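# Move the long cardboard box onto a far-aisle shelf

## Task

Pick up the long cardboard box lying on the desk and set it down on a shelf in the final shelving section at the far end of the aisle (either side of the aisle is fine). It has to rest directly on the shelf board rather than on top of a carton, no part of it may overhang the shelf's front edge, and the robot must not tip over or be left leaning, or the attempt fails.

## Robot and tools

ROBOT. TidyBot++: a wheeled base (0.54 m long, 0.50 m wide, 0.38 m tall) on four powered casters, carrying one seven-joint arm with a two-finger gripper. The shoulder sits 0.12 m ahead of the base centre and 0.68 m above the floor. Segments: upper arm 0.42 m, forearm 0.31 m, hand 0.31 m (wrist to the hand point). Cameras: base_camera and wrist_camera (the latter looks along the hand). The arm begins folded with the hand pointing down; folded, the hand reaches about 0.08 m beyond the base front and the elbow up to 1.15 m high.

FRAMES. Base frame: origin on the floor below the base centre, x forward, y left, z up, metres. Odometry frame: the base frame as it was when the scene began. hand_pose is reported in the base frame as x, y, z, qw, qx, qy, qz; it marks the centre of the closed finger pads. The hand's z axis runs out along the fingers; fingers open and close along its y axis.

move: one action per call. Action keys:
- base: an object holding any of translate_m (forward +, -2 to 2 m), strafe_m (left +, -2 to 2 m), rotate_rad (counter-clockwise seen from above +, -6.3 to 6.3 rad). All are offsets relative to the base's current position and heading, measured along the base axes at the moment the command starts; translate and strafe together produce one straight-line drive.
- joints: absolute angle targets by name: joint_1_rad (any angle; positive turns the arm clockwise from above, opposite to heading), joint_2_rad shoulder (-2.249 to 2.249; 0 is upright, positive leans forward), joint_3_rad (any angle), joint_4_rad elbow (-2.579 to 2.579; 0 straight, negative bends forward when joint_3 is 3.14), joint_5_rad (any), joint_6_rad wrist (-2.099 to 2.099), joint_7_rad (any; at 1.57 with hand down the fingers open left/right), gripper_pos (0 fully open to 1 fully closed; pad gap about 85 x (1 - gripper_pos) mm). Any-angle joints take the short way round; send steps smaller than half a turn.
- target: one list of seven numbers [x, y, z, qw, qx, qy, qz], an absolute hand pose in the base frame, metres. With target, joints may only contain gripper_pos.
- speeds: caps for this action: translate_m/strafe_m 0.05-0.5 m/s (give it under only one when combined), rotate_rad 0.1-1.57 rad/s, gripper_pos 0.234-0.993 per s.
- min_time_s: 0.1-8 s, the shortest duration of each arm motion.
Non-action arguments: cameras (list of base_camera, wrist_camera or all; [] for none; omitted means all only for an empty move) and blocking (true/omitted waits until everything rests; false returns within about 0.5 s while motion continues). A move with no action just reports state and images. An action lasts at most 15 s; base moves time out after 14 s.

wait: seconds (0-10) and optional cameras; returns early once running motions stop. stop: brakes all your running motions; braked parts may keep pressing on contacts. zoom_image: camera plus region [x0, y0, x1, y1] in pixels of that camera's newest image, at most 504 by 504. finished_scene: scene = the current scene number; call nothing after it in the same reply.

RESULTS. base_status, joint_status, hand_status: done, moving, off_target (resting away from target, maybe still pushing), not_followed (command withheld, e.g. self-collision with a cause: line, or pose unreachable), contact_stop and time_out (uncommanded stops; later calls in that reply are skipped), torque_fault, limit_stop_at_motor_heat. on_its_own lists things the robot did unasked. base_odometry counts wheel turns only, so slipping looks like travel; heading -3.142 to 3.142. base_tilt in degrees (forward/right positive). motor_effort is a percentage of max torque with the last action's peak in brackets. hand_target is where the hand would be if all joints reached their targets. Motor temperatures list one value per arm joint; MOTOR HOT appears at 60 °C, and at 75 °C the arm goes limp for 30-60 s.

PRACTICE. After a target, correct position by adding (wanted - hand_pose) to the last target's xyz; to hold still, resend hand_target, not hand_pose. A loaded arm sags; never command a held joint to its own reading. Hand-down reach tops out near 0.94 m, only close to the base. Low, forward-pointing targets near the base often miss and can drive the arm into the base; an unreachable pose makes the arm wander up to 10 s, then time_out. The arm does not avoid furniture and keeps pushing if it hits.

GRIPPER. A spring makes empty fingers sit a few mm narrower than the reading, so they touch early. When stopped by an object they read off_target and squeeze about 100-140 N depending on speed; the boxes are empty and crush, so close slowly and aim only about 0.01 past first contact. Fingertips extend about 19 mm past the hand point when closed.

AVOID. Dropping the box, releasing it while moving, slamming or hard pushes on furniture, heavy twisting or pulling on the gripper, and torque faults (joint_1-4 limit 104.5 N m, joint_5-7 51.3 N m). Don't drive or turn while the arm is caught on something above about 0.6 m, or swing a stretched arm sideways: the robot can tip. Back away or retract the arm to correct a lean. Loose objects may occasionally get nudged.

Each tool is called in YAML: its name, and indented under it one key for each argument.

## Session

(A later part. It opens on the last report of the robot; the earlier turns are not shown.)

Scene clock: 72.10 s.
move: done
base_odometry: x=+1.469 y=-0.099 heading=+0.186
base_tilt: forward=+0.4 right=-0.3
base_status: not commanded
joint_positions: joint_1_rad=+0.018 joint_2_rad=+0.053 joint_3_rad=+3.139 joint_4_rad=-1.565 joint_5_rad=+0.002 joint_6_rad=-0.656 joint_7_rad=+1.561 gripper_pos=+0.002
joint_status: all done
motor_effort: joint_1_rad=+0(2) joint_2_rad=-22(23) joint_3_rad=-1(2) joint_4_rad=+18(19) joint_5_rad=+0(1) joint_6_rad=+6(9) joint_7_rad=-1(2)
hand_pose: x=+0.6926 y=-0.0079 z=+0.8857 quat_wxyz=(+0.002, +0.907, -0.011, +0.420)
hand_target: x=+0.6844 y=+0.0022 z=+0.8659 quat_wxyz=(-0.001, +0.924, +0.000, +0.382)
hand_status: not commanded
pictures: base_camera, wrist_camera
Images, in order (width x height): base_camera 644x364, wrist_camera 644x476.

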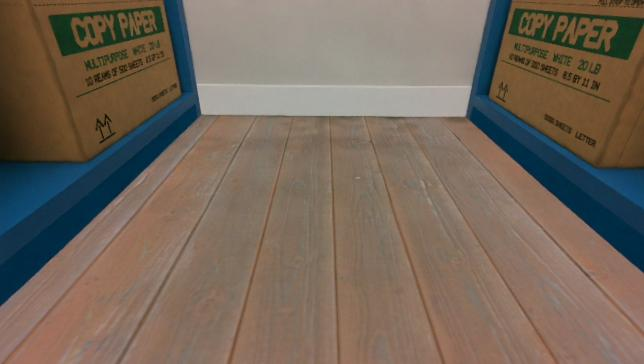

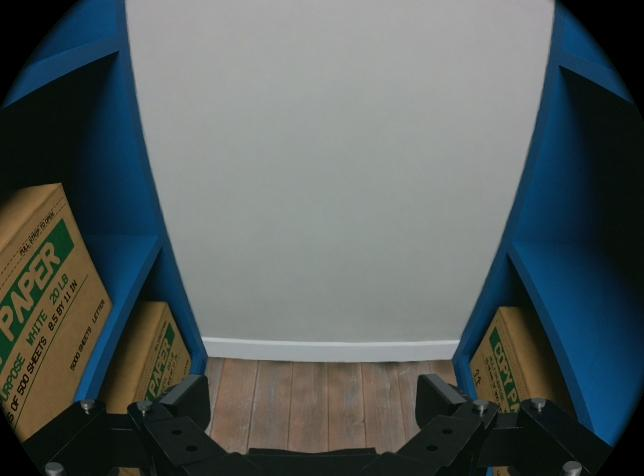

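move:
  base: {"strafe_m": -0.08}
  speeds: {"strafe_m": 0.1}

move:
  target: [0.786, 0.0, 0.70, 0, 0.924, 0, 0.383]
  min_time_s: 3
  cameras: ["wrist_camera"]

move:
  target: [0.786, -0.2, 0.68, 0, 0.924, 0, 0.383]
  min_time_s: 3
  cameras: ["wrist_camera"]

move:
  target: [0.786, -0.4, 0.66, 0, 0.924, 0, 0.383]
  min_time_s: 3
  cameras: ["wrist_camera"]

Scene clock: 73.70 s.
move: done
base_odometry: x=+1.484 y=-0.178 heading=+0.186
base_tilt: forward=+0.4 right=-0.4
base_status: done
joint_positions: joint_1_rad=+0.010 joint_2_rad=+0.054 joint_3_rad=+3.140 joint_4_rad=-1.565 joint_5_rad=+0.002 joint_6_rad=-0.658 joint_7_rad=+1.561 gripper_pos=+0.002
joint_status: not commanded
motor_effort: joint_1_rad=+0(3) joint_2_rad=-22(23) joint_3_rad=-1(4) joint_4_rad=+18(19) joint_5_rad=+0(1) joint_6_rad=+7(7) joint_7_rad=-1(1)
hand_pose: x=+0.6925 y=-0.0040 z=+0.8846 quat_wxyz=(+0.000, +0.908, -0.008, +0.419)
hand_target: x=+0.6844 y=+0.0022 z=+0.8659 quat_wxyz=(-0.001, +0.924, +0.000, +0.382)
hand_status: not commanded
pictures: none

Scene clock: 77.03 s.
move: done
base_odometry: x=+1.484 y=-0.178 heading=+0.186
base_tilt: forward=+0.4 right=-0.3
base_status: not commanded
joint_positions: joint_1_rad=+0.010 joint_2_rad=+0.394 joint_3_rad=+3.140 joint_4_rad=-1.616 joint_5_rad=+0.002 joint_6_rad=-0.394 joint_7_rad=+1.561 gripper_pos=+0.002
joint_status: not commanded
motor_effort: joint_1_rad=+0(1) joint_2_rad=-31(33) joint_3_rad=-1(2) joint_4_rad=+16(18) joint_5_rad=+0(0) joint_6_rad=+6(7) joint_7_rad=-1(1)
hand_pose: x=+0.7744 y=-0.0047 z=+0.7062 quat_wxyz=(+0.000, +0.933, -0.008, +0.361)
hand_target: x=+0.7860 y=+0.0000 z=+0.7000 quat_wxyz=(+0.000, +0.924, +0.000, +0.383)
hand_status: done (0.014 m and 2.9 deg from the pose sent, 0.207 m and 4.6 deg at the start)
Images, in order (width x height): wrist_camera 644x476.

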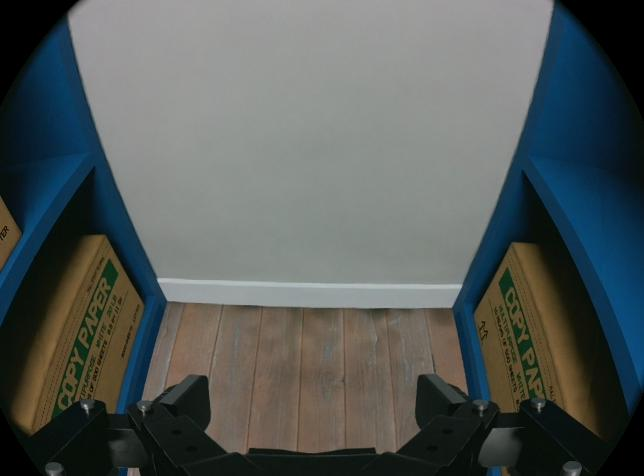

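Scene clock: 80.60 s.
move: done
base_odometry: x=+1.484 y=-0.178 heading=+0.186
base_tilt: forward=+0.4 right=-0.3
base_status: not commanded
joint_positions: joint_1_rad=+0.670 joint_2_rad=+0.541 joint_3_rad=+2.740 joint_4_rad=-1.538 joint_5_rad=-0.099 joint_6_rad=-0.393 joint_7_rad=+2.095 gripper_pos=+0.002
joint_status: not commanded
motor_effort: joint_1_rad=+0(1) joint_2_rad=-33(34) joint_3_rad=-5(6) joint_4_rad=+15(17) joint_5_rad=-1(2) joint_6_rad=+5(6) joint_7_rad=-1(1)
hand_pose: x=+0.7708 y=-0.2003 z=+0.6758 quat_wxyz=(+0.022, +0.932, +0.024, +0.362)
hand_target: x=+0.7860 y=-0.2000 z=+0.6800 quat_wxyz=(+0.000, +0.924, +0.000, +0.383)
hand_status: done (0.016 m and 4.5 deg from the pose sent, 0.197 m and 2.9 deg at the start)
Images, in order (width x height): wrist_camera 644x476.

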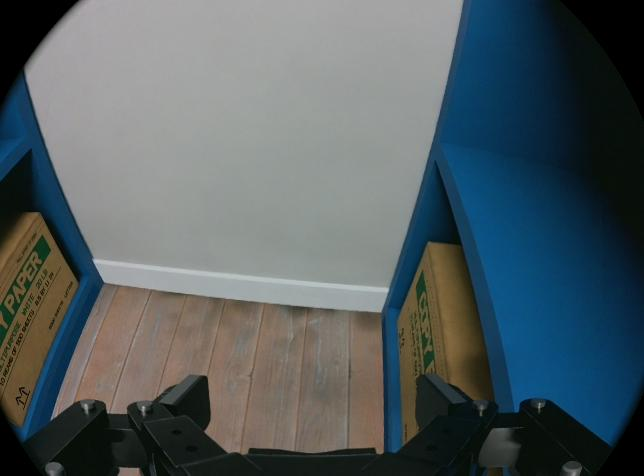

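Scene clock: 83.97 s.
move: done
base_odometry: x=+1.484 y=-0.178 heading=+0.186
base_tilt: forward=+0.4 right=-0.3
base_status: not commanded
joint_positions: joint_1_rad=+0.896 joint_2_rad=+0.808 joint_3_rad=+2.739 joint_4_rad=-1.097 joint_5_rad=-0.228 joint_6_rad=-0.599 joint_7_rad=+2.452 gripper_pos=+0.002
joint_status: not commanded
motor_effort: joint_1_rad=+0(1) joint_2_rad=-42(43) joint_3_rad=-7(8) joint_4_rad=+15(17) joint_5_rad=-3(3) joint_6_rad=+5(6) joint_7_rad=-1(2)
hand_pose: x=+0.7902 y=-0.4125 z=+0.6727 quat_wxyz=(+0.051, +0.921, +0.011, +0.386)
hand_target: x=+0.7860 y=-0.4000 z=+0.6600 quat_wxyz=(+0.000, +0.924, +0.000, +0.383)
hand_status: done (0.018 m and 6.0 deg from the pose sent, 0.201 m and 4.5 deg at the start)
Images, in order (width x height): wrist_camera 644x476.

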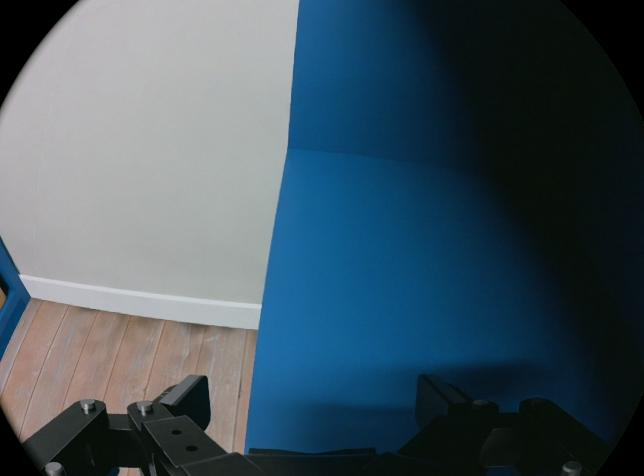

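move:
  target: [0.782, -0.39, 0.60, 0, 0.924, 0, 0.383]
  min_time_s: 2
  cameras: ["wrist_camera"]

Scene clock: 86.40 s.
move: done
base_odometry: x=+1.484 y=-0.178 heading=+0.186
base_tilt: forward=+0.4 right=-0.2
base_status: not commanded
joint_positions: joint_1_rad=+0.957 joint_2_rad=+0.875 joint_3_rad=+2.627 joint_4_rad=-1.177 joint_5_rad=-0.228 joint_6_rad=-0.589 joint_7_rad=+2.452 gripper_pos=+0.002
joint_status: not commanded
motor_effort: joint_1_rad=+0(1) joint_2_rad=-41(42) joint_3_rad=-9(9) joint_4_rad=+14(16) joint_5_rad=-3(3) joint_6_rad=+4(5) joint_7_rad=-1(2)
hand_pose: x=+0.7817 y=-0.3737 z=+0.6157 quat_wxyz=(-0.022, +0.927, +0.001, +0.374)
hand_target: x=+0.7820 y=-0.3900 z=+0.6000 quat_wxyz=(+0.000, +0.924, +0.000, +0.383)
hand_status: done (0.023 m and 2.8 deg from the pose sent, 0.077 m and 6.0 deg at the start)
Images, in order (width x height): wrist_camera 644x476.

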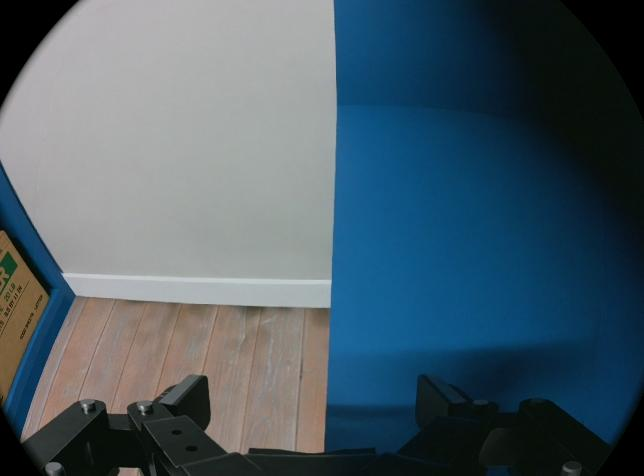

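move:
  target: [0.782, -0.41, 0.575, 0, 0.924, 0, 0.383]
  min_time_s: 1.5
  cameras: ["wrist_camera"]

move:
  target: [0.782, -0.42, 0.56, 0, 0.924, 0, 0.383]
  min_time_s: 1.5
  cameras: ["wrist_camera"]

Scene clock: 88.53 s.
move: done
base_odometry: x=+1.484 y=-0.178 heading=+0.186
base_tilt: forward=+0.4 right=-0.3
base_status: not commanded
joint_positions: joint_1_rad=+0.980 joint_2_rad=+0.941 joint_3_rad=+2.608 joint_4_rad=-1.177 joint_5_rad=-0.228 joint_6_rad=-0.588 joint_7_rad=+2.469 gripper_pos=+0.002
joint_status: not commanded
motor_effort: joint_1_rad=+0(1) joint_2_rad=-42(42) joint_3_rad=-9(10) joint_4_rad=+13(15) joint_5_rad=-3(3) joint_6_rad=+3(4) joint_7_rad=-1(1)
hand_pose: x=+0.7752 y=-0.3761 z=+0.5762 quat_wxyz=(-0.045, +0.931, -0.009, +0.363)
hand_target: x=+0.7820 y=-0.4100 z=+0.5750 quat_wxyz=(+0.000, +0.924, +0.000, +0.383)
hand_status: done (0.035 m and 5.8 deg from the pose sent, 0.055 m and 2.8 deg at the start)
Images, in order (width x height): wrist_camera 644x476.

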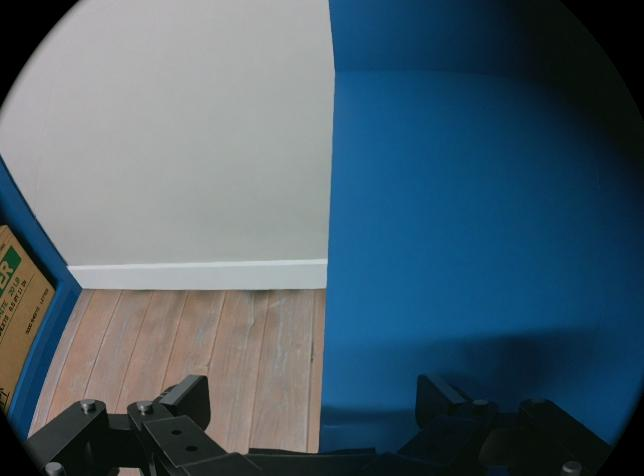

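Scene clock: 90.33 s.
move: done
base_odometry: x=+1.484 y=-0.178 heading=+0.186
base_tilt: forward=+0.4 right=-0.3
base_status: not commanded
joint_positions: joint_1_rad=+0.981 joint_2_rad=+0.945 joint_3_rad=+2.599 joint_4_rad=-1.164 joint_5_rad=-0.228 joint_6_rad=-0.584 joint_7_rad=+2.485 gripper_pos=+0.002
joint_status: not commanded
motor_effort: joint_1_rad=+1(2) joint_2_rad=-36(42) joint_3_rad=-10(10) joint_4_rad=+13(14) joint_5_rad=-3(3) joint_6_rad=+3(3) joint_7_rad=-1(1)
hand_pose: x=+0.7804 y=-0.3784 z=+0.5809 quat_wxyz=(-0.041, +0.928, -0.003, +0.370)
hand_target: x=+0.7820 y=-0.4200 z=+0.5600 quat_wxyz=(+0.000, +0.924, +0.000, +0.383)
hand_status: done (0.047 m and 5.0 deg from the pose sent, 0.047 m and 5.8 deg at the start)
Images, in order (width x height): wrist_camera 644x476.

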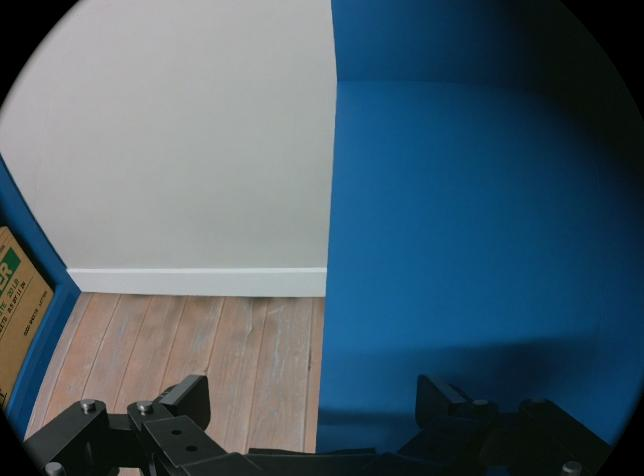

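move:
  target: [0.782, -0.40, 0.68, 0, 0.924, 0, 0.383]
  min_time_s: 2

move:
  target: [0.76, -0.15, 0.75, 0, 0.924, 0, 0.383]
  min_time_s: 3
  cameras: ["wrist_camera"]

move:
  joints: {"joint_1_rad": 0.0, "joint_2_rad": 0.075, "joint_3_rad": 3.14, "joint_4_rad": -1.544, "joint_5_rad": 0.0, "joint_6_rad": -0.738, "joint_7_rad": 1.57}
  min_time_s: 3
  base: {"strafe_m": 0.06}
  cameras: ["all"]

Scene clock: 92.87 s.
move: done
base_odometry: x=+1.484 y=-0.178 heading=+0.186
base_tilt: forward=+0.5 right=-0.3
base_status: not commanded
joint_positions: joint_1_rad=+0.918 joint_2_rad=+0.860 joint_3_rad=+2.763 joint_4_rad=-1.077 joint_5_rad=-0.254 joint_6_rad=-0.647 joint_7_rad=+2.485 gripper_pos=+0.002
joint_status: not commanded
motor_effort: joint_1_rad=+0(3) joint_2_rad=-43(44) joint_3_rad=-7(10) joint_4_rad=+15(16) joint_5_rad=-3(3) joint_6_rad=+4(4) joint_7_rad=-1(2)
hand_pose: x=+0.7732 y=-0.4291 z=+0.6339 quat_wxyz=(+0.031, +0.931, +0.001, +0.363)
hand_target: x=+0.7820 y=-0.4000 z=+0.6800 quat_wxyz=(+0.000, +0.924, +0.000, +0.383)
hand_status: done (0.055 m and 4.3 deg from the pose sent, 0.101 m and 5.0 deg at the start)
pictures: none

Scene clock: 96.43 s.
move: done
base_odometry: x=+1.484 y=-0.178 heading=+0.186
base_tilt: forward=+0.4 right=-0.3
base_status: not commanded
joint_positions: joint_1_rad=+0.503 joint_2_rad=+0.424 joint_3_rad=+2.924 joint_4_rad=-1.512 joint_5_rad=-0.254 joint_6_rad=-0.593 joint_7_rad=+2.166 gripper_pos=+0.002
joint_status: not commanded
motor_effort: joint_1_rad=+0(2) joint_2_rad=-32(44) joint_3_rad=-3(8) joint_4_rad=+16(17) joint_5_rad=-1(3) joint_6_rad=+5(5) joint_7_rad=-1(1)
hand_pose: x=+0.7474 y=-0.1523 z=+0.7144 quat_wxyz=(+0.003, +0.942, +0.045, +0.331)
hand_target: x=+0.7600 y=-0.1500 z=+0.7500 quat_wxyz=(+0.000, +0.924, +0.000, +0.383)
hand_status: done (0.038 m and 8.1 deg from the pose sent, 0.303 m and 4.3 deg at the start)
Images, in order (width x height): wrist_camera 644x476.

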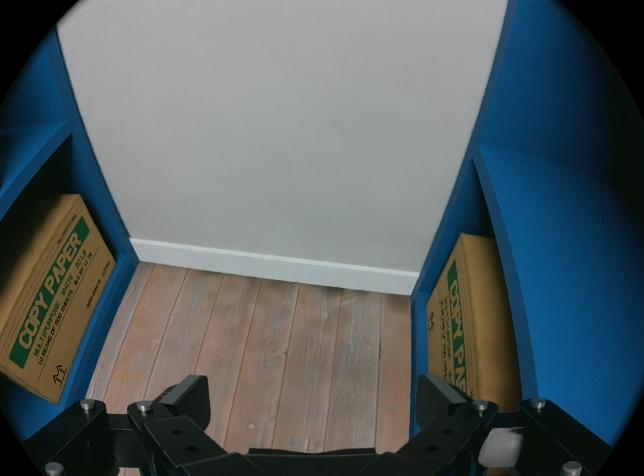

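Scene clock: 99.77 s.
move: done
base_odometry: x=+1.473 y=-0.119 heading=+0.186
base_tilt: forward=+0.4 right=-0.3
base_status: done
joint_positions: joint_1_rad=+0.016 joint_2_rad=+0.114 joint_3_rad=+3.127 joint_4_rad=-1.514 joint_5_rad=-0.089 joint_6_rad=-0.658 joint_7_rad=+1.611 gripper_pos=+0.002
joint_status: all done
motor_effort: joint_1_rad=+0(3) joint_2_rad=-24(33) joint_3_rad=-1(5) joint_4_rad=+18(19) joint_5_rad=-1(3) joint_6_rad=+7(7) joint_7_rad=-1(2)
hand_pose: x=+0.7157 y=+0.0167 z=+0.8788 quat_wxyz=(-0.031, +0.909, -0.004, +0.415)
hand_target: x=+0.6845 y=+0.0022 z=+0.8660 quat_wxyz=(-0.001, +0.924, +0.000, +0.382)
hand_status: not commanded
pictures: base_camera, wrist_camera
Images, in order (width x height): base_camera 644x364, wrist_camera 644x476.

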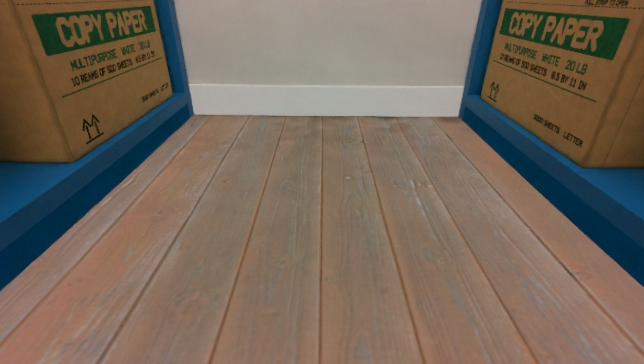

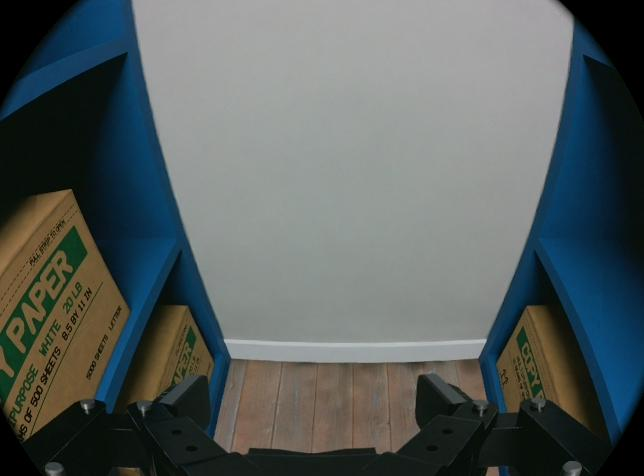

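move:
  base: {"translate_m": -1.63}
  speeds: {"translate_m": 0.4}

move:
  base: {"rotate_rad": -3.311}
  speeds: {"rotate_rad": 0.7}
  cameras: ["all"]

Scene clock: 105.27 s.
move: done
base_odometry: x=-0.129 y=-0.421 heading=+0.186
base_tilt: forward=+0.4 right=-0.3
base_status: done
joint_positions: joint_1_rad=+0.016 joint_2_rad=+0.103 joint_3_rad=+3.128 joint_4_rad=-1.516 joint_5_rad=-0.088 joint_6_rad=-0.662 joint_7_rad=+1.610 gripper_pos=+0.002
joint_status: not commanded
motor_effort: joint_1_rad=+0(1) joint_2_rad=-24(27) joint_3_rad=-1(2) joint_4_rad=+18(19) joint_5_rad=+0(1) joint_6_rad=+7(7) joint_7_rad=-1(1)
hand_pose: x=+0.7122 y=+0.0162 z=+0.8831 quat_wxyz=(-0.031, +0.908, -0.004, +0.417)
hand_target: x=+0.6845 y=+0.0022 z=+0.8660 quat_wxyz=(-0.001, +0.924, +0.000, +0.382)
hand_status: not commanded
pictures: none

Scene clock: 110.87 s.
move: done
base_odometry: x=-0.129 y=-0.421 heading=-3.124
base_tilt: forward=+0.4 right=-0.3
base_status: done
joint_positions: joint_1_rad=+0.004 joint_2_rad=+0.103 joint_3_rad=+3.141 joint_4_rad=-1.516 joint_5_rad=-0.081 joint_6_rad=-0.662 joint_7_rad=+1.610 gripper_pos=+0.002
joint_status: not commanded
motor_effort: joint_1_rad=+0(3) joint_2_rad=-24(25) joint_3_rad=-1(4) joint_4_rad=+17(19) joint_5_rad=-1(1) joint_6_rad=+7(7) joint_7_rad=-1(1)
hand_pose: x=+0.7124 y=+0.0145 z=+0.8829 quat_wxyz=(-0.027, +0.908, -0.003, +0.417)
hand_target: x=+0.6845 y=+0.0022 z=+0.8660 quat_wxyz=(-0.001, +0.924, +0.000, +0.382)
hand_status: not commanded
pictures: base_camera, wrist_camera
Images, in order (width x height): base_camera 644x364, wrist_camera 644x476.

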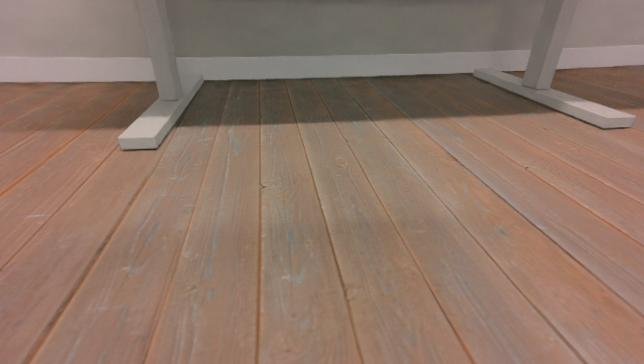

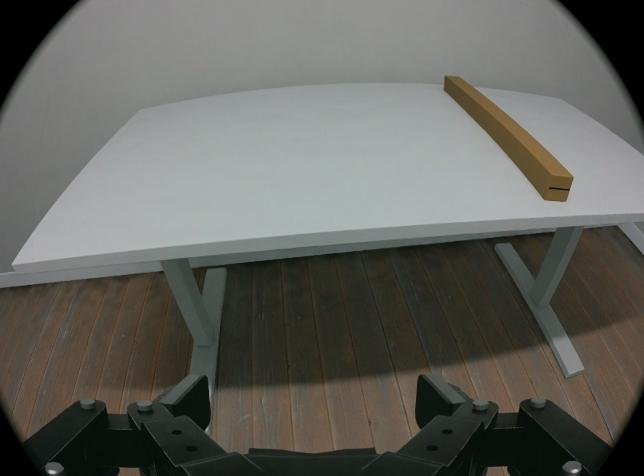

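move:
  base: {"strafe_m": -0.33, "translate_m": 0.4}
  speeds: {"translate_m": 0.3}
  cameras: ["all"]

Scene clock: 113.60 s.
move: done
base_odometry: x=-0.535 y=-0.098 heading=-3.124
base_tilt: forward=+0.4 right=-0.3
base_status: done
joint_positions: joint_1_rad=+0.004 joint_2_rad=+0.098 joint_3_rad=+3.141 joint_4_rad=-1.517 joint_5_rad=-0.080 joint_6_rad=-0.663 joint_7_rad=+1.610 gripper_pos=+0.002
joint_status: not commanded
motor_effort: joint_1_rad=+0(3) joint_2_rad=-24(28) joint_3_rad=-1(4) joint_4_rad=+18(19) joint_5_rad=+0(1) joint_6_rad=+6(7) joint_7_rad=-1(1)
hand_pose: x=+0.7110 y=+0.0149 z=+0.8850 quat_wxyz=(-0.027, +0.908, -0.002, +0.419)
hand_target: x=+0.6845 y=+0.0022 z=+0.8660 quat_wxyz=(-0.001, +0.924, +0.000, +0.382)
hand_status: not commanded
pictures: base_camera, wrist_camera
Images, in order (width x height): base_camera 644x364, wrist_camera 644x476.

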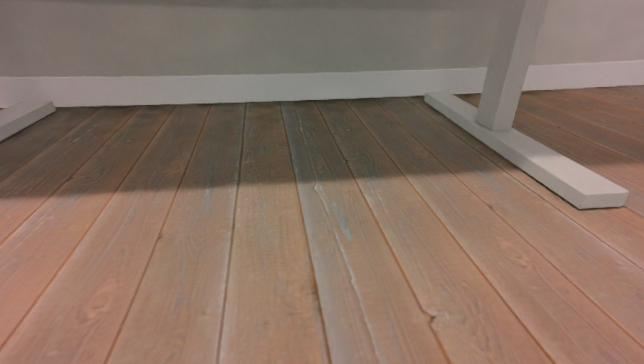

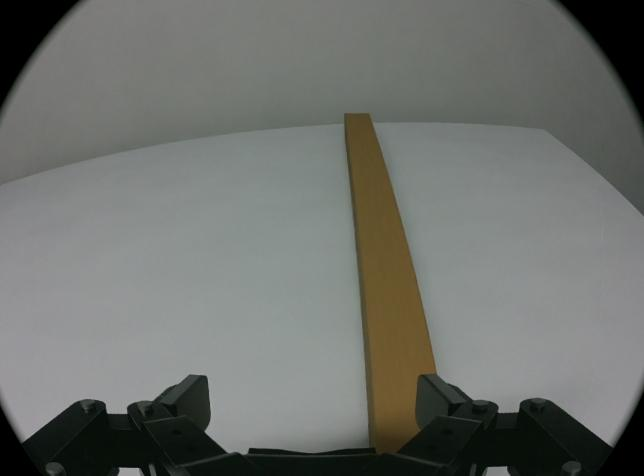

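move:
  base: {"strafe_m": -0.048, "translate_m": 0.2, "rotate_rad": -0.02}
  speeds: {"translate_m": 0.2}
  joints: {"joint_2_rad": 0.052, "joint_4_rad": -1.57, "joint_5_rad": 0.08, "joint_6_rad": -0.81, "joint_7_rad": 1.53}
  min_time_s: 1.5
  cameras: ["all"]

Scene clock: 116.10 s.
move: done
base_odometry: x=-0.736 y=-0.053 heading=+3.139
base_tilt: forward=+0.4 right=-0.3
base_status: done
joint_positions: joint_1_rad=+0.002 joint_2_rad=+0.092 joint_3_rad=+3.141 joint_4_rad=-1.539 joint_5_rad=-0.010 joint_6_rad=-0.730 joint_7_rad=+1.571 gripper_pos=+0.002
joint_status: all done
motor_effort: joint_1_rad=+0(3) joint_2_rad=-23(28) joint_3_rad=-1(3) joint_4_rad=+18(19) joint_5_rad=+0(1) joint_6_rad=+6(7) joint_7_rad=-1(2)
hand_pose: x=+0.6906 y=+0.0027 z=+0.8608 quat_wxyz=(-0.004, +0.925, -0.003, +0.381)
hand_target: x=+0.6577 y=-0.0158 z=+0.8504 quat_wxyz=(+0.029, +0.937, -0.003, +0.348)
hand_status: not commanded
pictures: base_camera, wrist_camera
Images, in order (width x height): base_camera 644x364, wrist_camera 644x476.

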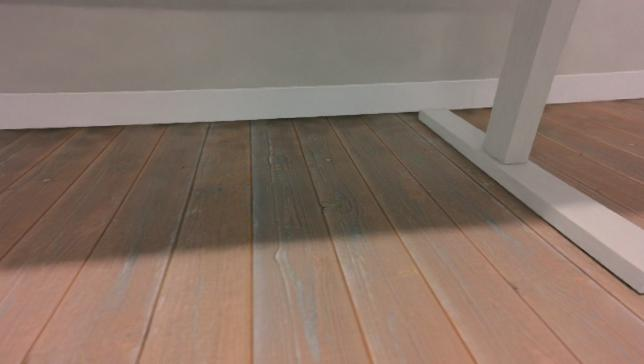

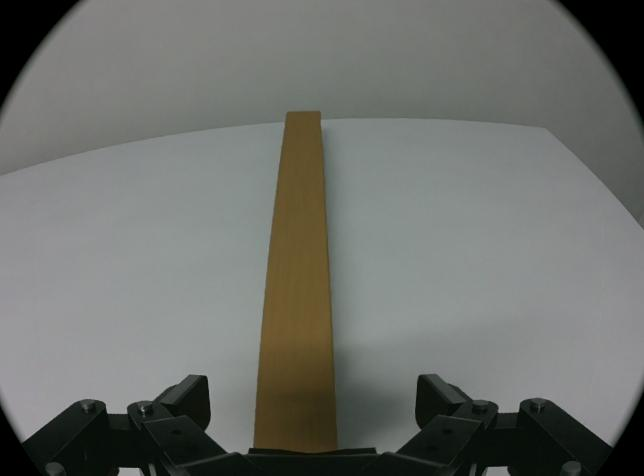

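move:
  base: {"rotate_rad": 0.03}
  joints: {"joint_2_rad": 0.282, "joint_4_rad": -0.867, "joint_6_rad": -1.99}
  min_time_s: 2.5
  cameras: ["wrist_camera"]

Scene clock: 119.60 s.
move: done
base_odometry: x=-0.736 y=-0.053 heading=-3.115
base_tilt: forward=+0.4 right=-0.3
base_status: done
joint_positions: joint_1_rad=-0.001 joint_2_rad=+0.258 joint_3_rad=+3.138 joint_4_rad=-0.887 joint_5_rad=-0.007 joint_6_rad=-1.912 joint_7_rad=+1.570 gripper_pos=+0.002
joint_status: all done
motor_effort: joint_1_rad=+0(2) joint_2_rad=-25(25) joint_3_rad=-1(3) joint_4_rad=+14(19) joint_5_rad=+0(1) joint_6_rad=+1(7) joint_7_rad=-1(1)
hand_pose: x=+0.5390 y=+0.0049 z=+0.9080 quat_wxyz=(-0.004, +0.999, +0.003, +0.042)
hand_target: x=+0.5234 y=-0.0208 z=+0.9042 quat_wxyz=(+0.036, +0.999, -0.036, +0.002)
hand_status: not commanded
Images, in order (width x height): wrist_camera 644x476.

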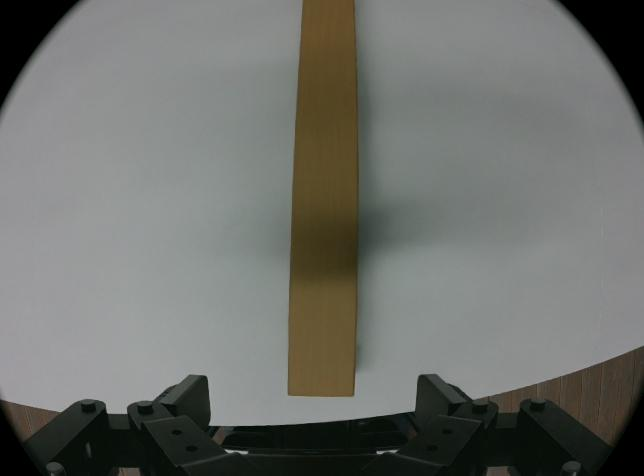

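move:
  base: {"translate_m": 0.134}
  speeds: {"translate_m": 0.1}
  joints: {"joint_2_rad": 0.052, "joint_4_rad": -1.57, "joint_6_rad": -0.81}
  min_time_s: 2.5
  cameras: ["all"]

Scene clock: 123.33 s.
move: done
base_odometry: x=-0.870 y=-0.056 heading=-3.114
base_tilt: forward=+0.4 right=-0.4
base_status: done
joint_positions: joint_1_rad=-0.001 joint_2_rad=+0.095 joint_3_rad=+3.138 joint_4_rad=-1.541 joint_5_rad=-0.006 joint_6_rad=-0.904 joint_7_rad=+1.570 gripper_pos=+0.002
joint_status: all done
motor_effort: joint_1_rad=+0(2) joint_2_rad=-22(27) joint_3_rad=-1(2) joint_4_rad=+16(18) joint_5_rad=+0(1) joint_6_rad=+5(5) joint_7_rad=-1(2)
hand_pose: x=+0.6486 y=+0.0050 z=+0.8233 quat_wxyz=(-0.004, +0.955, +0.001, +0.296)
hand_target: x=+0.6577 y=-0.0158 z=+0.8504 quat_wxyz=(+0.029, +0.937, -0.003, +0.348)
hand_status: not commanded
pictures: base_camera, wrist_camera
Images, in order (width x height): base_camera 644x364, wrist_camera 644x476.

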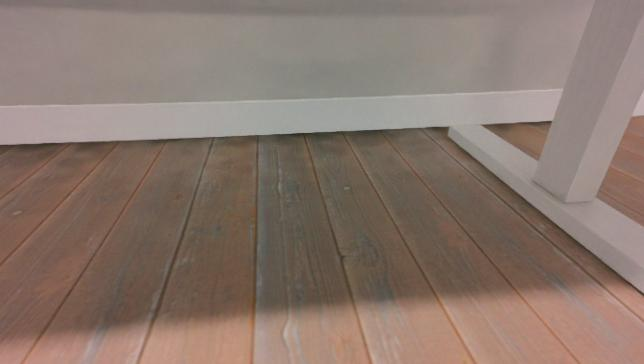

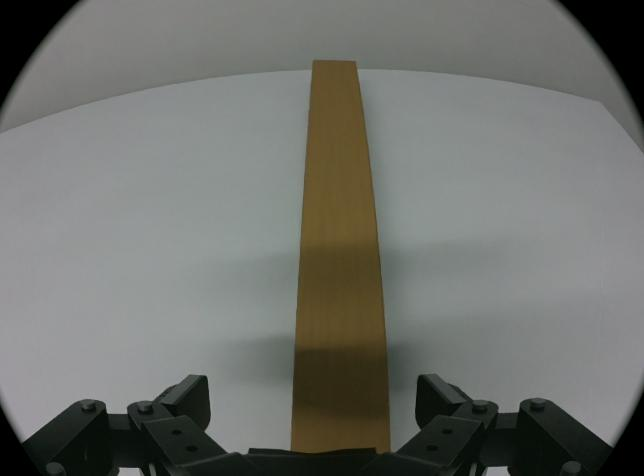

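move:
  base: {"strafe_m": -0.013}
  joints: {"joint_6_rad": -0.64}
  min_time_s: 1
  cameras: ["wrist_camera"]

Scene clock: 124.90 s.
move: done
base_odometry: x=-0.870 y=-0.043 heading=-3.114
base_tilt: forward=+0.4 right=-0.3
base_status: done
joint_positions: joint_1_rad=+0.000 joint_2_rad=+0.093 joint_3_rad=+3.140 joint_4_rad=-1.541 joint_5_rad=-0.004 joint_6_rad=-0.737 joint_7_rad=+1.570 gripper_pos=+0.002
joint_status: all done
motor_effort: joint_1_rad=+0(3) joint_2_rad=-23(24) joint_3_rad=-1(2) joint_4_rad=+17(18) joint_5_rad=+0(1) joint_6_rad=+6(6) joint_7_rad=-1(1)
hand_pose: x=+0.6887 y=+0.0030 z=+0.8572 quat_wxyz=(-0.002, +0.927, +0.000, +0.376)
hand_target: x=+0.6947 y=-0.0126 z=+0.8880 quat_wxyz=(+0.026, +0.904, +0.001, +0.426)
hand_status: not commanded
Images, in order (width x height): wrist_camera 644x476.

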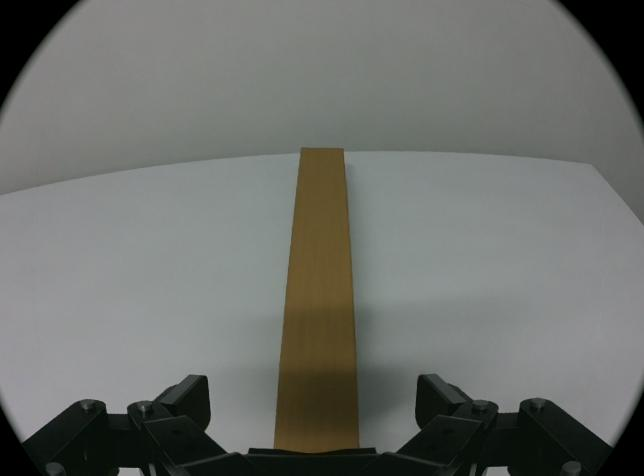

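move:
  joints: {"joint_2_rad": 0.112, "joint_4_rad": -1.725, "joint_6_rad": -0.47}
  min_time_s: 1.5
  cameras: ["wrist_camera"]

Scene clock: 126.87 s.
move: done
base_odometry: x=-0.870 y=-0.043 heading=-3.114
base_tilt: forward=+0.3 right=-0.4
base_status: not commanded
joint_positions: joint_1_rad=+0.000 joint_2_rad=+0.094 joint_3_rad=+3.140 joint_4_rad=-1.696 joint_5_rad=-0.004 joint_6_rad=-0.567 joint_7_rad=+1.570 gripper_pos=+0.002
joint_status: all done
motor_effort: joint_1_rad=+0(1) joint_2_rad=-23(24) joint_3_rad=-1(2) joint_4_rad=+18(20) joint_5_rad=+0(0) joint_6_rad=+6(7) joint_7_rad=-1(2)
hand_pose: x=+0.6851 y=+0.0028 z=+0.8119 quat_wxyz=(-0.002, +0.924, -0.001, +0.382)
hand_target: x=+0.7001 y=-0.0090 z=+0.8086 quat_wxyz=(+0.022, +0.914, +0.007, +0.406)
hand_status: not commanded
Images, in order (width x height): wrist_camera 644x476.

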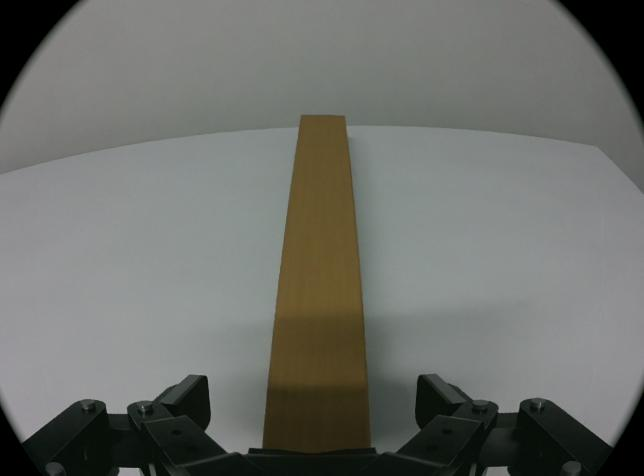

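move:
  joints: {"joint_2_rad": 0.18, "joint_4_rad": -1.872, "joint_6_rad": -0.254}
  min_time_s: 2
  cameras: ["wrist_camera"]

Scene clock: 129.37 s.
move: done
base_odometry: x=-0.870 y=-0.043 heading=-3.114
base_tilt: forward=+0.4 right=-0.3
base_status: not commanded
joint_positions: joint_1_rad=+0.000 joint_2_rad=+0.157 joint_3_rad=+3.140 joint_4_rad=-1.842 joint_5_rad=-0.004 joint_6_rad=-0.350 joint_7_rad=+1.570 gripper_pos=+0.002
joint_status: all done
motor_effort: joint_1_rad=-1(1) joint_2_rad=-23(24) joint_3_rad=-1(2) joint_4_rad=+17(19) joint_5_rad=+0(1) joint_6_rad=+6(7) joint_7_rad=-1(2)
hand_pose: x=+0.6923 y=+0.0026 z=+0.7482 quat_wxyz=(-0.002, +0.923, -0.001, +0.386)
hand_target: x=+0.7040 y=-0.0040 z=+0.7417 quat_wxyz=(+0.016, +0.914, +0.013, +0.406)
hand_status: not commanded
Images, in order (width x height): wrist_camera 644x476.

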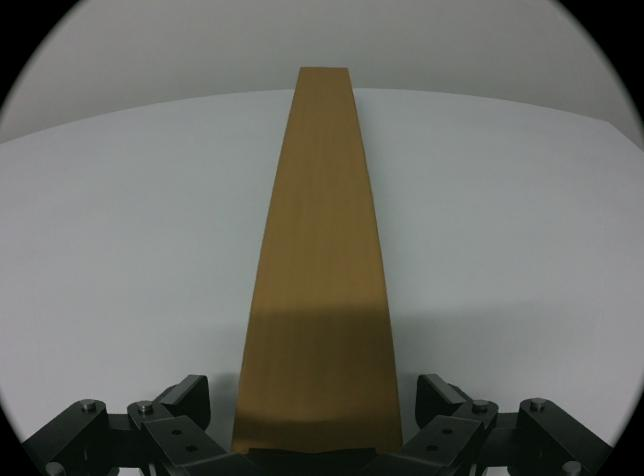

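move:
  joints: {"joint_2_rad": 0.197, "joint_4_rad": -1.907, "joint_6_rad": -0.203}
  min_time_s: 1
  cameras: ["wrist_camera"]

Scene clock: 130.87 s.
move: done
base_odometry: x=-0.870 y=-0.043 heading=-3.114
base_tilt: forward=+0.4 right=-0.3
base_status: not commanded
joint_positions: joint_1_rad=+0.000 joint_2_rad=+0.157 joint_3_rad=+3.140 joint_4_rad=-1.867 joint_5_rad=-0.004 joint_6_rad=-0.290 joint_7_rad=+1.570 gripper_pos=+0.002
joint_status: all done
motor_effort: joint_1_rad=+0(1) joint_2_rad=-21(24) joint_3_rad=-1(2) joint_4_rad=+13(17) joint_5_rad=+0(1) joint_6_rad=+5(7) joint_7_rad=-1(1)
hand_pose: x=+0.6966 y=+0.0025 z=+0.7491 quat_wxyz=(-0.002, +0.916, -0.001, +0.402)
hand_target: x=+0.7028 y=-0.0028 z=+0.7258 quat_wxyz=(+0.015, +0.914, +0.015, +0.405)
hand_status: not commanded
Images, in order (width x height): wrist_camera 644x476.

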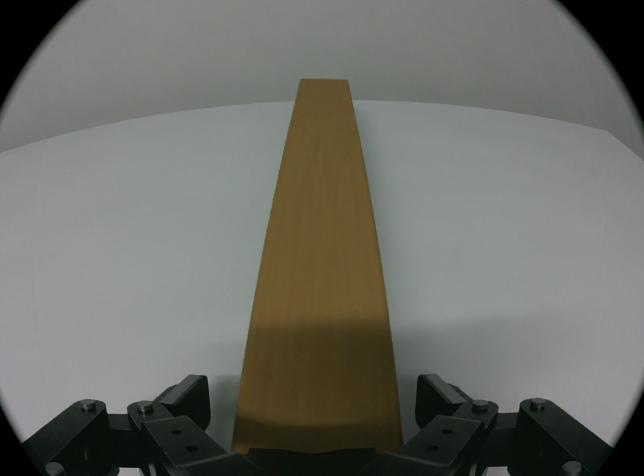

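move:
  joints: {"joint_2_rad": 0.215, "joint_4_rad": -1.915, "joint_6_rad": -0.22}
  min_time_s: 1
  cameras: ["wrist_camera"]

Scene clock: 132.37 s.
move: done
base_odometry: x=-0.870 y=-0.043 heading=-3.114
base_tilt: forward=+0.4 right=-0.3
base_status: not commanded
joint_positions: joint_1_rad=+0.000 joint_2_rad=+0.158 joint_3_rad=+3.140 joint_4_rad=-1.867 joint_5_rad=-0.004 joint_6_rad=-0.290 joint_7_rad=+1.570 gripper_pos=+0.002
joint_status: all done
motor_effort: joint_1_rad=+0(1) joint_2_rad=-18(21) joint_3_rad=-1(2) joint_4_rad=+12(14) joint_5_rad=+0(1) joint_6_rad=+4(5) joint_7_rad=-1(2)
hand_pose: x=+0.6966 y=+0.0025 z=+0.7484 quat_wxyz=(-0.002, +0.916, -0.001, +0.402)
hand_target: x=+0.6968 y=-0.0032 z=+0.7075 quat_wxyz=(+0.015, +0.922, +0.014, +0.386)
hand_status: not commanded
Images, in order (width x height): wrist_camera 644x476.

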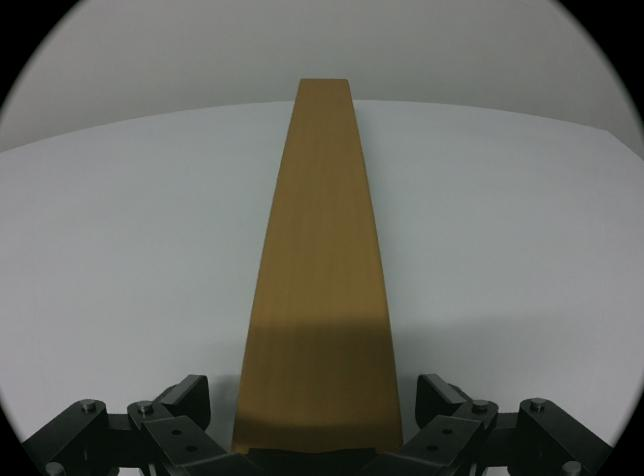

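move:
  joints: {"joint_2_rad": 0.115, "joint_4_rad": -1.815, "joint_6_rad": -0.425}
  min_time_s: 1
  cameras: ["wrist_camera"]

Scene clock: 134.37 s.
move: done
base_odometry: x=-0.870 y=-0.043 heading=-3.114
base_tilt: forward=+0.4 right=-0.3
base_status: not commanded
joint_positions: joint_1_rad=+0.000 joint_2_rad=+0.154 joint_3_rad=+3.140 joint_4_rad=-1.837 joint_5_rad=-0.004 joint_6_rad=-0.354 joint_7_rad=+1.570 gripper_pos=+0.002
joint_status: all done
motor_effort: joint_1_rad=-1(1) joint_2_rad=-24(25) joint_3_rad=-1(2) joint_4_rad=+16(17) joint_5_rad=+0(0) joint_6_rad=+6(7) joint_7_rad=-1(2)
hand_pose: x=+0.6933 y=+0.0026 z=+0.7519 quat_wxyz=(-0.002, +0.922, -0.001, +0.388)
hand_target: x=+0.6821 y=-0.0080 z=+0.7698 quat_wxyz=(+0.021, +0.923, +0.009, +0.383)
hand_status: not commanded
Images, in order (width x height): wrist_camera 644x476.

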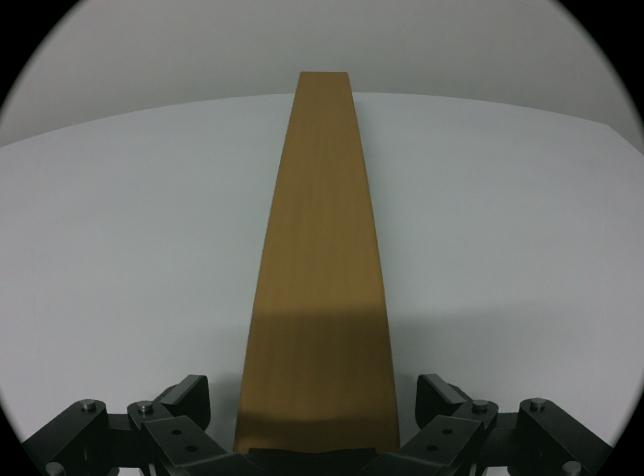

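move:
  joints: {"gripper_pos": 0.25}
  speeds: {"gripper_pos": 0.234}
  cameras: ["wrist_camera"]

zoom_image:
  camera: "wrist_camera"
  region: [160, 300, 470, 476]

Scene clock: 136.17 s.
move: done
base_odometry: x=-0.870 y=-0.043 heading=-3.114
base_tilt: forward=+0.5 right=-0.3
base_status: not commanded
joint_positions: joint_1_rad=+0.000 joint_2_rad=+0.154 joint_3_rad=+3.140 joint_4_rad=-1.835 joint_5_rad=-0.004 joint_6_rad=-0.354 joint_7_rad=+1.570 gripper_pos=+0.251
joint_status: all done
motor_effort: joint_1_rad=+0(1) joint_2_rad=-23(24) joint_3_rad=+0(2) joint_4_rad=+16(17) joint_5_rad=+0(1) joint_6_rad=+6(6) joint_7_rad=-1(2)
hand_pose: x=+0.6938 y=+0.0026 z=+0.7530 quat_wxyz=(-0.002, +0.921, -0.001, +0.389)
hand_target: x=+0.6821 y=-0.0080 z=+0.7698 quat_wxyz=(+0.021, +0.923, +0.009, +0.383)
hand_status: not commanded
Images, in order (width x height): wrist_camera 644x476.

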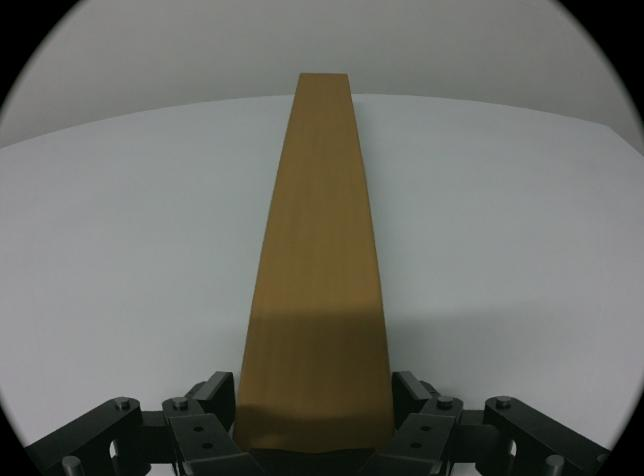

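Scaled by 1.626.

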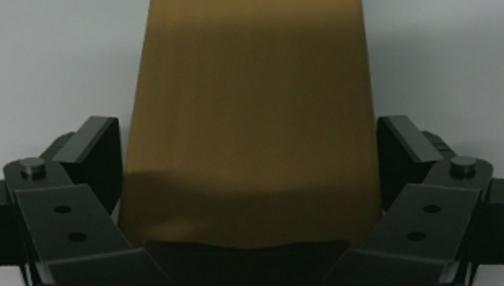

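move:
  joints: {"gripper_pos": 0.28}
  speeds: {"gripper_pos": 0.234}
  cameras: ["wrist_camera"]

zoom_image:
  camera: "wrist_camera"
  region: [160, 300, 470, 476]

move:
  joints: {"gripper_pos": 0.31}
  speeds: {"gripper_pos": 0.234}
  cameras: ["wrist_camera"]

zoom_image:
  camera: "wrist_camera"
  region: [160, 300, 470, 476]

Scene clock: 137.03 s.
move: done
base_odometry: x=-0.870 y=-0.043 heading=-3.114
base_tilt: forward=+0.5 right=-0.3
base_status: not commanded
joint_positions: joint_1_rad=+0.000 joint_2_rad=+0.153 joint_3_rad=+3.140 joint_4_rad=-1.835 joint_5_rad=-0.004 joint_6_rad=-0.354 joint_7_rad=+1.570 gripper_pos=+0.279
joint_status: all done
motor_effort: joint_1_rad=+0(1) joint_2_rad=-23(24) joint_3_rad=-1(2) joint_4_rad=+15(17) joint_5_rad=+0(1) joint_6_rad=+6(6) joint_7_rad=-1(1)
hand_pose: x=+0.6939 y=+0.0026 z=+0.7533 quat_wxyz=(-0.002, +0.921, -0.001, +0.389)
hand_target: x=+0.6821 y=-0.0080 z=+0.7698 quat_wxyz=(+0.021, +0.923, +0.009, +0.383)
hand_status: not commanded
Images, in order (width x height): wrist_camera 644x476.

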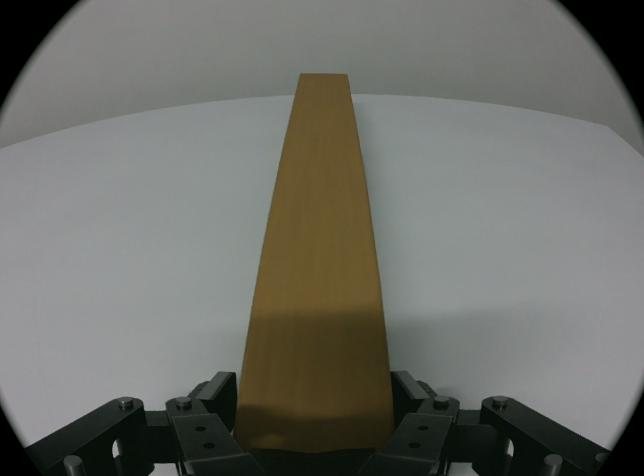

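Scaled by 1.626.

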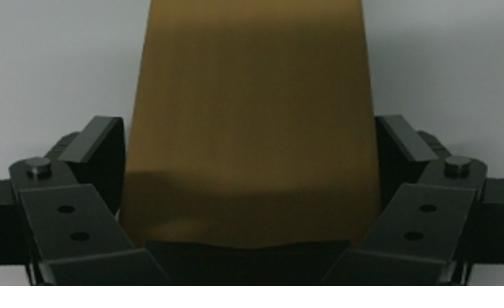

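Scene clock: 137.77 s.
move: done
base_odometry: x=-0.870 y=-0.043 heading=-3.114
base_tilt: forward=+0.5 right=-0.3
base_status: not commanded
joint_positions: joint_1_rad=+0.000 joint_2_rad=+0.153 joint_3_rad=+3.140 joint_4_rad=-1.834 joint_5_rad=-0.004 joint_6_rad=-0.354 joint_7_rad=+1.570 gripper_pos=+0.309
joint_status: all done
motor_effort: joint_1_rad=+0(0) joint_2_rad=-23(24) joint_3_rad=-2(2) joint_4_rad=+16(17) joint_5_rad=-1(1) joint_6_rad=+6(6) joint_7_rad=-1(2)
hand_pose: x=+0.6940 y=+0.0026 z=+0.7536 quat_wxyz=(-0.002, +0.921, -0.001, +0.390)
hand_target: x=+0.6821 y=-0.0080 z=+0.7698 quat_wxyz=(+0.021, +0.923, +0.009, +0.383)
hand_status: not commanded
Images, in order (width x height): wrist_camera 644x476.

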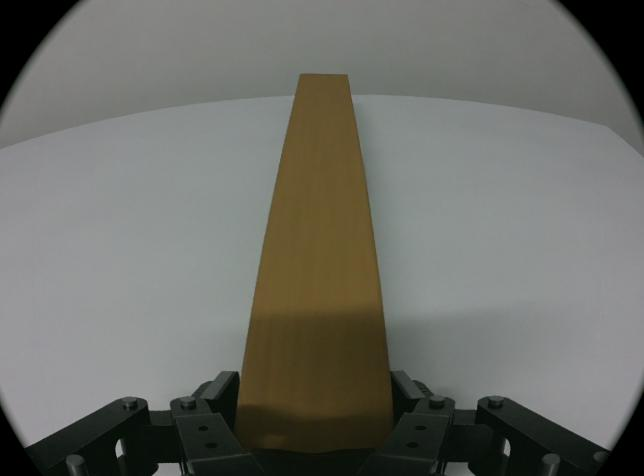

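Scaled by 1.626.

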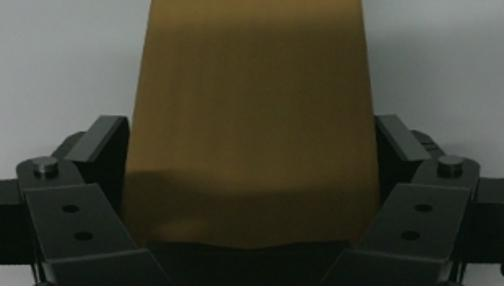

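move:
  joints: {"gripper_pos": 0.33}
  speeds: {"gripper_pos": 0.234}
  cameras: ["wrist_camera"]

zoom_image:
  camera: "wrist_camera"
  region: [160, 300, 470, 476]

move:
  joints: {"gripper_pos": 0.34}
  speeds: {"gripper_pos": 0.234}
  cameras: ["wrist_camera"]

zoom_image:
  camera: "wrist_camera"
  region: [160, 300, 470, 476]

Scene clock: 138.67 s.
move: done
base_odometry: x=-0.870 y=-0.043 heading=-3.114
base_tilt: forward=+0.4 right=-0.4
base_status: not commanded
joint_positions: joint_1_rad=+0.000 joint_2_rad=+0.153 joint_3_rad=+3.140 joint_4_rad=-1.834 joint_5_rad=-0.004 joint_6_rad=-0.354 joint_7_rad=+1.570 gripper_pos=+0.329
joint_status: all done
motor_effort: joint_1_rad=+0(1) joint_2_rad=-23(24) joint_3_rad=-1(2) joint_4_rad=+17(17) joint_5_rad=+0(1) joint_6_rad=+6(6) joint_7_rad=-2(2)
hand_pose: x=+0.6940 y=+0.0026 z=+0.7538 quat_wxyz=(-0.002, +0.921, -0.001, +0.390)
hand_target: x=+0.6821 y=-0.0080 z=+0.7698 quat_wxyz=(+0.021, +0.923, +0.009, +0.383)
hand_status: not commanded
Images, in order (width x height): wrist_camera 644x476.

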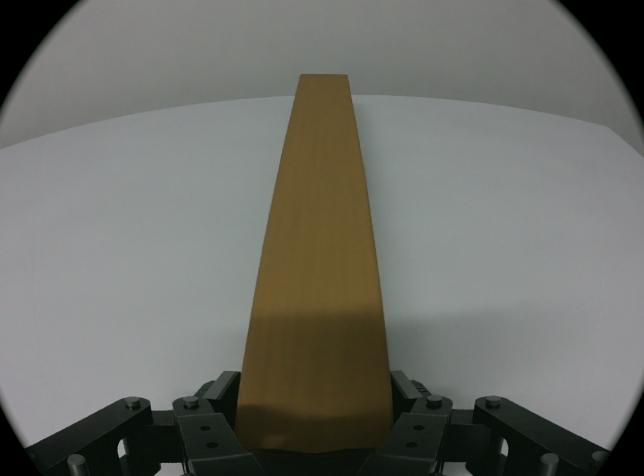

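Scaled by 1.626.

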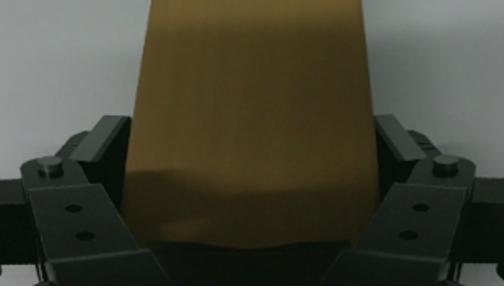

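Scene clock: 139.33 s.
move: done
base_odometry: x=-0.870 y=-0.043 heading=-3.114
base_tilt: forward=+0.5 right=-0.3
base_status: not commanded
joint_positions: joint_1_rad=+0.000 joint_2_rad=+0.153 joint_3_rad=+3.140 joint_4_rad=-1.834 joint_5_rad=-0.004 joint_6_rad=-0.354 joint_7_rad=+1.570 gripper_pos=+0.341
joint_status: all done
motor_effort: joint_1_rad=+0(1) joint_2_rad=-23(23) joint_3_rad=-1(2) joint_4_rad=+16(17) joint_5_rad=+0(0) joint_6_rad=+6(6) joint_7_rad=-1(1)
hand_pose: x=+0.6940 y=+0.0026 z=+0.7538 quat_wxyz=(-0.002, +0.921, -0.001, +0.390)
hand_target: x=+0.6821 y=-0.0080 z=+0.7698 quat_wxyz=(+0.021, +0.923, +0.009, +0.383)
hand_status: not commanded
Images, in order (width x height): wrist_camera 644x476.

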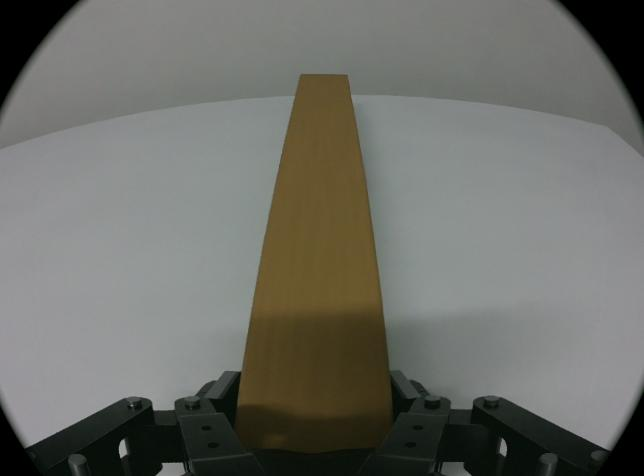

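Scaled by 1.626.

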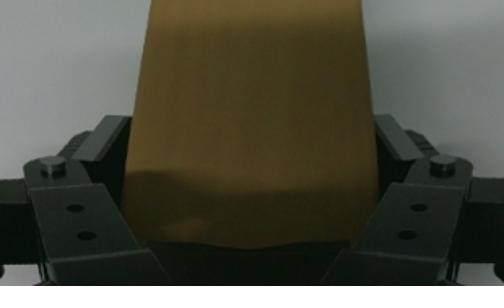

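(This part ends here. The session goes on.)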